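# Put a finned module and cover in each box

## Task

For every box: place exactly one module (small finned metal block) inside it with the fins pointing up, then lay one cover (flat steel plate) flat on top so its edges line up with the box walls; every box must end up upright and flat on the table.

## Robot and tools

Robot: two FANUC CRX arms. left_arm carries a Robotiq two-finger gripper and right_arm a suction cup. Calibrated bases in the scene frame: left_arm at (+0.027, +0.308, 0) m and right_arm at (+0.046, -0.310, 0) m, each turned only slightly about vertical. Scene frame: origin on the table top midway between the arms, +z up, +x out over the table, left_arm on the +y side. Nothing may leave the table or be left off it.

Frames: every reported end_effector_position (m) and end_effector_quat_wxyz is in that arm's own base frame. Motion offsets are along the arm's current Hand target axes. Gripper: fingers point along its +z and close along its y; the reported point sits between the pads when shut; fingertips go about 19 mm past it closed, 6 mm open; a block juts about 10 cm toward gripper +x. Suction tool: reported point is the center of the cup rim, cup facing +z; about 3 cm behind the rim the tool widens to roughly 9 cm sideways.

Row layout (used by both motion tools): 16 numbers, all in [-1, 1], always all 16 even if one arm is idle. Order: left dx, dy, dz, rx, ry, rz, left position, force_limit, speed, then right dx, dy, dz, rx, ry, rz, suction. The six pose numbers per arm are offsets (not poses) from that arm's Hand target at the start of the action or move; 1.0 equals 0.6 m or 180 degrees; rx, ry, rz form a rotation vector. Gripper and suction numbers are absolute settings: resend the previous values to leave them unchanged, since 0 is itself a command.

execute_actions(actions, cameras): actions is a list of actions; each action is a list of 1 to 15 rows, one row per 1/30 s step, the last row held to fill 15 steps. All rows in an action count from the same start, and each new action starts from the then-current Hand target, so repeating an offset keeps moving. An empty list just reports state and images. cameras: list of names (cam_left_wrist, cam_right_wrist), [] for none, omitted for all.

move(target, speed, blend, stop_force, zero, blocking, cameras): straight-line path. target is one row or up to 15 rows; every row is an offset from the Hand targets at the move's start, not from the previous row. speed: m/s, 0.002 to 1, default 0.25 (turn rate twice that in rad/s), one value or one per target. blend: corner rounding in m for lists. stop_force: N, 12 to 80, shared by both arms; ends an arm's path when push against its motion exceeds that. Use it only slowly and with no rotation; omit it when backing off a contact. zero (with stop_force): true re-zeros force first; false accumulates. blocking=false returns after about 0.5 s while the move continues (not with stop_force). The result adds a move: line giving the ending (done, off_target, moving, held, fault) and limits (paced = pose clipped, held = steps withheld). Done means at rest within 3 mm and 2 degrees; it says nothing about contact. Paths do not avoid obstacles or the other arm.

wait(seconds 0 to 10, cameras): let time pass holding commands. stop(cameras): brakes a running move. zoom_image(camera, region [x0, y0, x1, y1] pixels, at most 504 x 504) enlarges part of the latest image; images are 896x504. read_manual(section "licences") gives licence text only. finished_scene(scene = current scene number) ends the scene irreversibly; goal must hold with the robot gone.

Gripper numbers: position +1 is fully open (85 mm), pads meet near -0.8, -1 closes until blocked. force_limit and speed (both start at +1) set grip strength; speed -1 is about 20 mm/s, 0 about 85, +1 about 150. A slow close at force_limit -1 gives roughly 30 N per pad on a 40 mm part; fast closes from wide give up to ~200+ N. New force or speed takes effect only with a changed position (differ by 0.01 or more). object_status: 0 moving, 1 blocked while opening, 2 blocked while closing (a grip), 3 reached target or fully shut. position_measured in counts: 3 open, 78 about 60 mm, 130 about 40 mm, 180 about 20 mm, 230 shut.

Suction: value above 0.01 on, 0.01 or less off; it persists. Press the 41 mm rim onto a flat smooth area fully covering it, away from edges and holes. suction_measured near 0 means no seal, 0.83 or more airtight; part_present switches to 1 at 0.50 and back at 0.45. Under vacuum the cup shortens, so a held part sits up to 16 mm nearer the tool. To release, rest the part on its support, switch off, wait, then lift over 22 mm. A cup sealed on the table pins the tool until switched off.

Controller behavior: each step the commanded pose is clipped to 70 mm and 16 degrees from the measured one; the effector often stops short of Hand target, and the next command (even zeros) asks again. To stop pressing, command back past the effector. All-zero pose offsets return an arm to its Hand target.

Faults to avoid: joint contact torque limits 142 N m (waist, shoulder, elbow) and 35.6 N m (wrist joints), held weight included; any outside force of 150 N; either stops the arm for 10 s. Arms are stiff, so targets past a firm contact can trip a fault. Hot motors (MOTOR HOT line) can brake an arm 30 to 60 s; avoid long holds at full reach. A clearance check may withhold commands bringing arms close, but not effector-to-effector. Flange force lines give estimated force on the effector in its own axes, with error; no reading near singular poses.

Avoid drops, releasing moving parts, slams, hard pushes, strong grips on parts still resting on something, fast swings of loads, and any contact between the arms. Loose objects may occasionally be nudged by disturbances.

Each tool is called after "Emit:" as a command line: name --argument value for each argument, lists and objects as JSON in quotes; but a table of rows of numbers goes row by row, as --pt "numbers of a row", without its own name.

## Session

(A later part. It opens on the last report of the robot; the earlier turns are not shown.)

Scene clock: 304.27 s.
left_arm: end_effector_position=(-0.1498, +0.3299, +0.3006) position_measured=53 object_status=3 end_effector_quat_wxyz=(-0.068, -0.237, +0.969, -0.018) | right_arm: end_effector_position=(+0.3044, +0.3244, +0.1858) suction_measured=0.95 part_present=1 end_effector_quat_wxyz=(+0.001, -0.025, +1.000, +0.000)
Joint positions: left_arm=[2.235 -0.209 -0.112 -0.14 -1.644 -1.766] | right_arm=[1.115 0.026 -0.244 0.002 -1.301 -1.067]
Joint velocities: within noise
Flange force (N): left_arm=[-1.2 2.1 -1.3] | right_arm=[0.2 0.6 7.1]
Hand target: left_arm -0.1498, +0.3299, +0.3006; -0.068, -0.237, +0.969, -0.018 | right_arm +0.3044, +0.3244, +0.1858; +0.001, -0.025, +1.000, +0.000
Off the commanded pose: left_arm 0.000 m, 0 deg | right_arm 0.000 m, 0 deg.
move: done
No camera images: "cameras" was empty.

Emit:
move --target '[0,0,0,0,0,0,0.6,-0.8,-1,-0.0076,0.0876,0,0,0,-0.006,1]' --speed 0.08 --cameras '["cam_right_wrist"]'

Scene clock: 306.43 s.
left_arm: end_effector_position=(-0.1498, +0.3299, +0.3006) position_measured=53 object_status=3 end_effector_quat_wxyz=(-0.068, -0.237, +0.969, -0.018) | right_arm: end_effector_position=(+0.3064, +0.3771, +0.1858) suction_measured=0.95 part_present=1 end_effector_quat_wxyz=(+0.001, -0.034, +0.999, +0.000)
Joint positions: left_arm=[2.235 -0.209 -0.111 -0.14 -1.644 -1.766] | right_arm=[1.161 0.128 -0.133 0.002 -1.309 -1.093]
Joint velocities: within noise
Flange force (N): left_arm=[-1.5 0.0 -1.6] | right_arm=[0.8 -0.3 6.5]
Hand target: left_arm -0.1498, +0.3299, +0.3006; -0.068, -0.237, +0.969, -0.018 | right_arm +0.3064, +0.3771, +0.1858; +0.001, -0.034, +0.999, +0.000
Off the commanded pose: left_arm 0.000 m, 0 deg | right_arm 0.000 m, 0 deg.
move: done
camera_calibration:
cam_right_wrist: T_world_to_cam=[[0.0687962, -0.997343, 0.0239542, 0.359005], [-0.893873, -0.0509609, 0.445415, 0.236838], [-0.443011, -0.0520549, -0.895004, 0.394292], [0, 0, 0, 1]] pos_world=[0.36168, 0.390645, 0.238802]
Images, in order (width x height): cam_right_wrist 896x504.

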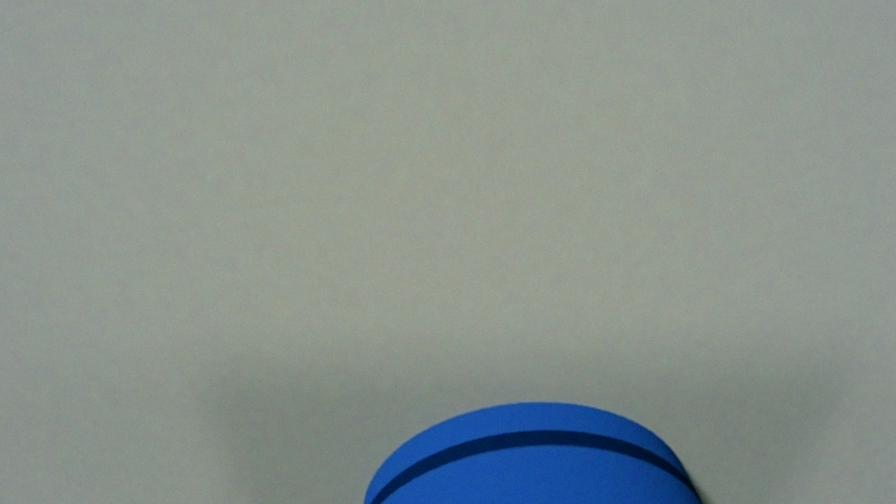

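Emit:
move --pt "0 0 0 0 0 0 0.6 -0.8 -1 0 0 0.06 0 0 0 1" --pt "0 0 0 0 0 0 0.6 -0.8 -1 0 0 0.095 0 0 0 1" --speed '[0.04,0.01]' --stop_force 12 --cameras '["cam_right_wrist"]'

Scene clock: 310.10 s.
left_arm: end_effector_position=(-0.1498, +0.3299, +0.3006) position_measured=53 object_status=3 end_effector_quat_wxyz=(-0.068, -0.237, +0.969, -0.018) | right_arm: end_effector_position=(+0.3066, +0.3771, +0.1365) suction_measured=0.95 part_present=1 end_effector_quat_wxyz=(+0.001, -0.034, +0.999, +0.000)
Joint positions: left_arm=[2.235 -0.209 -0.111 -0.14 -1.644 -1.766] | right_arm=[1.161 0.167 -0.21 0.003 -1.193 -1.094]
Joint velocities: within noise
Flange force (N): left_arm=[-1.4 0.4 -1.4] | right_arm=[4.4 -1.1 -13.0]
Hand target: left_arm -0.1498, +0.3299, +0.3006; -0.068, -0.237, +0.969, -0.018 | right_arm +0.3066, +0.3771, +0.1365; +0.001, -0.034, +0.999, +0.000 (not the last commanded pose)
Off the commanded pose: left_arm 0.000 m, 0 deg | right_arm 0.008 m, 0 deg.
move: contact (right_arm); path passed 1 of 2 targets
camera_calibration:
cam_right_wrist: T_world_to_cam=[[0.0688345, -0.997343, 0.0238354, 0.360281], [-0.893969, -0.0510598, 0.445211, 0.259093], [-0.442811, -0.0519539, -0.895108, 0.35017], [0, 0, 0, 1]] pos_world=[0.36188, 0.390745, 0.189501]
Images, in order (width x height): cam_right_wrist 896x504.

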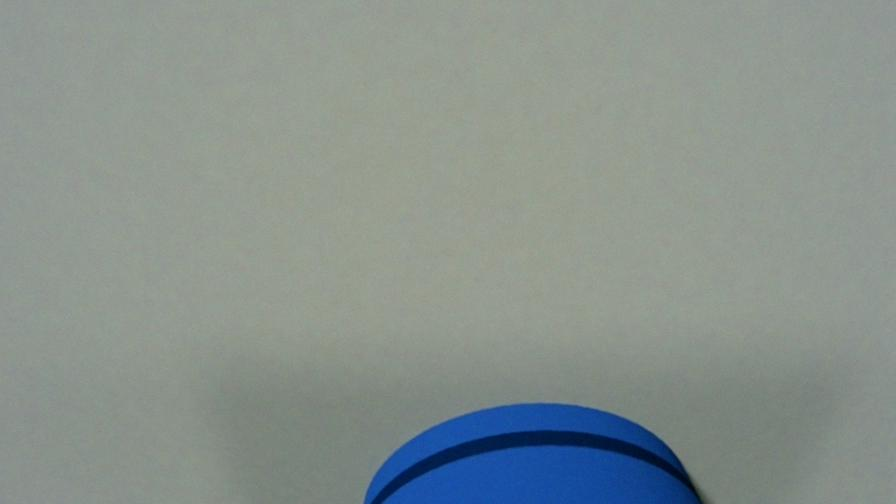

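Contact as expected. Release and look from above.

Emit:
move --target '[0,0,0,0,0,0,0.6,-0.8,-1,0,0,-0.0015,0,0,0,1]' --cameras '[]'

Emit:
execute_actions --actions '[[[0,0,0,0,0,0,0.6,-0.8,-1,0,0,0,0,0,0,0]],[[0,0,0,0,0,0,0.6,-0.8,-1,0,0,0,0,0,0,0]]]' --cameras '[]'

Emit:
move --pt "0 0 0 0 0 0 0.6 -0.8 -1 0 0 -0.15 0 0 0 0" --pt "0 0 0 0 0 0 0.6 -0.8 -1 0.024 -0.1 -0.30 0.0399 -0.1852 0.02 0" --speed '[0.06,0.15]' --cameras '["cam_right_wrist"]'

Scene clock: 312.80 s.
left_arm: end_effector_position=(-0.1498, +0.3299, +0.3006) position_measured=53 object_status=3 end_effector_quat_wxyz=(-0.068, -0.237, +0.969, -0.018) | right_arm: end_effector_position=(+0.3065, +0.3771, +0.1373) suction_measured=0.95 part_present=1 end_effector_quat_wxyz=(+0.001, -0.034, +0.999, +0.000)
Joint positions: left_arm=[2.235 -0.209 -0.111 -0.14 -1.644 -1.766] | right_arm=[1.161 0.166 -0.209 0.003 -1.196 -1.094]
Joint velocities: within noise
Flange force (N): left_arm=[-1.9 0.1 -1.7] | right_arm=[0.7 -0.1 7.1]
Hand target: left_arm -0.1498, +0.3299, +0.3006; -0.068, -0.237, +0.969, -0.018 | right_arm +0.3066, +0.3771, +0.1374; +0.001, -0.034, +0.999, +0.000
Off the commanded pose: left_arm 0.000 m, 0 deg | right_arm 0.000 m, 0 deg.
move: done
No camera images: "cameras" was empty.

Scene clock: 314.00 s.
left_arm: end_effector_position=(-0.1498, +0.3299, +0.3006) position_measured=53 object_status=3 end_effector_quat_wxyz=(-0.068, -0.237, +0.969, -0.018) | right_arm: end_effector_position=(+0.3066, +0.3771, +0.1374) suction_measured=0.00 part_present=0 end_effector_quat_wxyz=(+0.001, -0.034, +0.999, +0.000)
Joint positions: left_arm=[2.235 -0.209 -0.111 -0.14 -1.644 -1.766] | right_arm=[1.161 0.166 -0.209 0.003 -1.196 -1.094]
Joint velocities: within noise
Flange force (N): left_arm=[-1.6 0.7 -1.4] | right_arm=[0.8 -0.4 -11.5]
Flange force at the end of the 1st action (N): left_arm=[-1.7 0.2 -1.3] | right_arm=[0.3 -0.1 -11.9]
Hand target: left_arm -0.1498, +0.3299, +0.3006; -0.068, -0.237, +0.969, -0.018 | right_arm +0.3066, +0.3771, +0.1374; +0.001, -0.034, +0.999, +0.000
Off the commanded pose: left_arm 0.000 m, 0 deg | right_arm 0.000 m, 0 deg.
Step readings (end_effector_position of left_arm | right_arm; steps 1 to 15: 1st action; 16 to 30: 2nd action):
0: (-0.1498, +0.3299, +0.3006) | (+0.3065, +0.3771, +0.1373)
1: (-0.1498, +0.3299, +0.3006) | (+0.3065, +0.3771, +0.1373)
2: (-0.1498, +0.3299, +0.3006) | (+0.3065, +0.3771, +0.1374)
4: (-0.1498, +0.3299, +0.3006) | (+0.3066, +0.3772, +0.1375)
8: (-0.1498, +0.3299, +0.3006) | (+0.3066, +0.3772, +0.1375)
15: (-0.1498, +0.3299, +0.3006) | (+0.3066, +0.3771, +0.1374)
16: (-0.1498, +0.3299, +0.3006) | (+0.3066, +0.3771, +0.1374)
17: (-0.1498, +0.3299, +0.3006) | (+0.3066, +0.3771, +0.1374)
19: (-0.1498, +0.3299, +0.3006) | (+0.3066, +0.3771, +0.1374)
23: (-0.1498, +0.3299, +0.3006) | (+0.3066, +0.3771, +0.1374)
30: (-0.1498, +0.3299, +0.3006) | (+0.3066, +0.3771, +0.1374)
No camera images: "cameras" was empty.

Scene clock: 318.00 s.
left_arm: end_effector_position=(-0.1498, +0.3299, +0.3006) position_measured=53 object_status=3 end_effector_quat_wxyz=(-0.068, -0.237, +0.969, -0.018) | right_arm: end_effector_position=(+0.2958, +0.3164, +0.3174) suction_measured=0.00 part_present=0 end_effector_quat_wxyz=(+0.290, -0.002, +0.956, -0.052)
Joint positions: left_arm=[2.235 -0.209 -0.111 -0.14 -1.644 -1.766] | right_arm=[1.499 -0.2 -0.427 0.6 -1.441 -1.606]
Joint velocities: within noise
Flange force (N): left_arm=[-2.2 0.9 -1.6] | right_arm=[0.3 1.2 4.3]
Hand target: left_arm -0.1498, +0.3299, +0.3006; -0.068, -0.237, +0.969, -0.018 | right_arm +0.2958, +0.3164, +0.3174; +0.290, -0.002, +0.956, -0.052
Off the commanded pose: left_arm 0.000 m, 0 deg | right_arm 0.000 m, 0 deg.
move: done
camera_calibration:
cam_right_wrist: T_world_to_cam=[[-0.0393633, -0.991959, 0.12028, 0.295779], [-0.991737, 0.024075, -0.126011, 0.352324], [0.122102, -0.124246, -0.98471, 0.388346], [0, 0, 0, 1]] pos_world=[0.313637, 0.333169, 0.391229]
Images, in order (width x height): cam_right_wrist 896x504.

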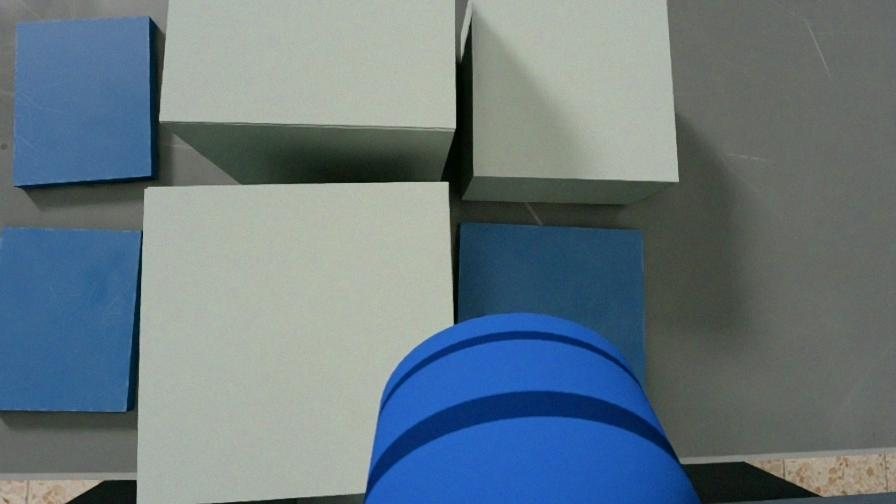

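Emit:
zoom_image --camera "cam_right_wrist" --region '[110, 150, 270, 250]'

Emit:
zoom_image --camera "cam_right_wrist" --region '[380, 150, 540, 250]'

Emit:
zoom_image --camera "cam_right_wrist" --region '[100, 404, 260, 504]'

Emit:
zoom_image --camera "cam_right_wrist" --region '[140, 60, 300, 190]'

Scaled by 3.150 from the camera's 896x504 image, which has a finer 1280x720 frame.

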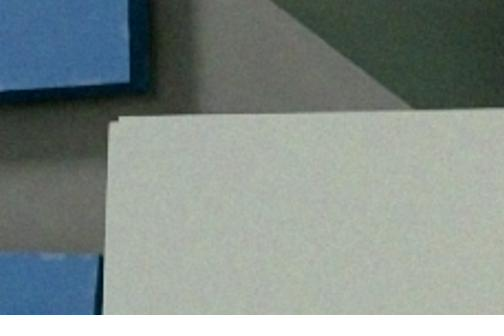

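Scaled by 3.150 from the camera's 896x504 image, which has a finer 1280x720 frame.

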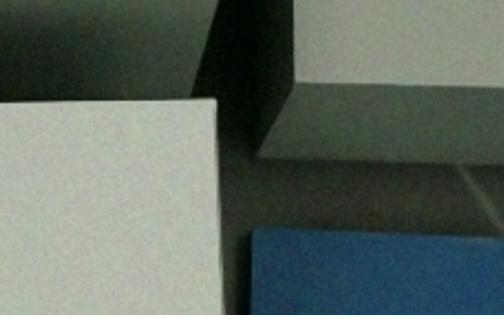

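Scaled by 3.150 from the camera's 896x504 image, which has a finer 1280x720 frame.

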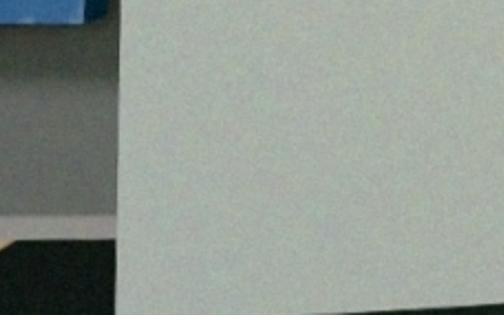

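Scaled by 3.150 from the camera's 896x504 image, which has a finer 1280x720 frame.

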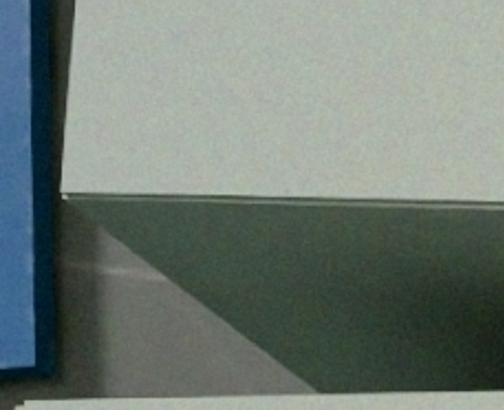

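Emit:
finished_scene --scene 1

The scene is finished: the task was done.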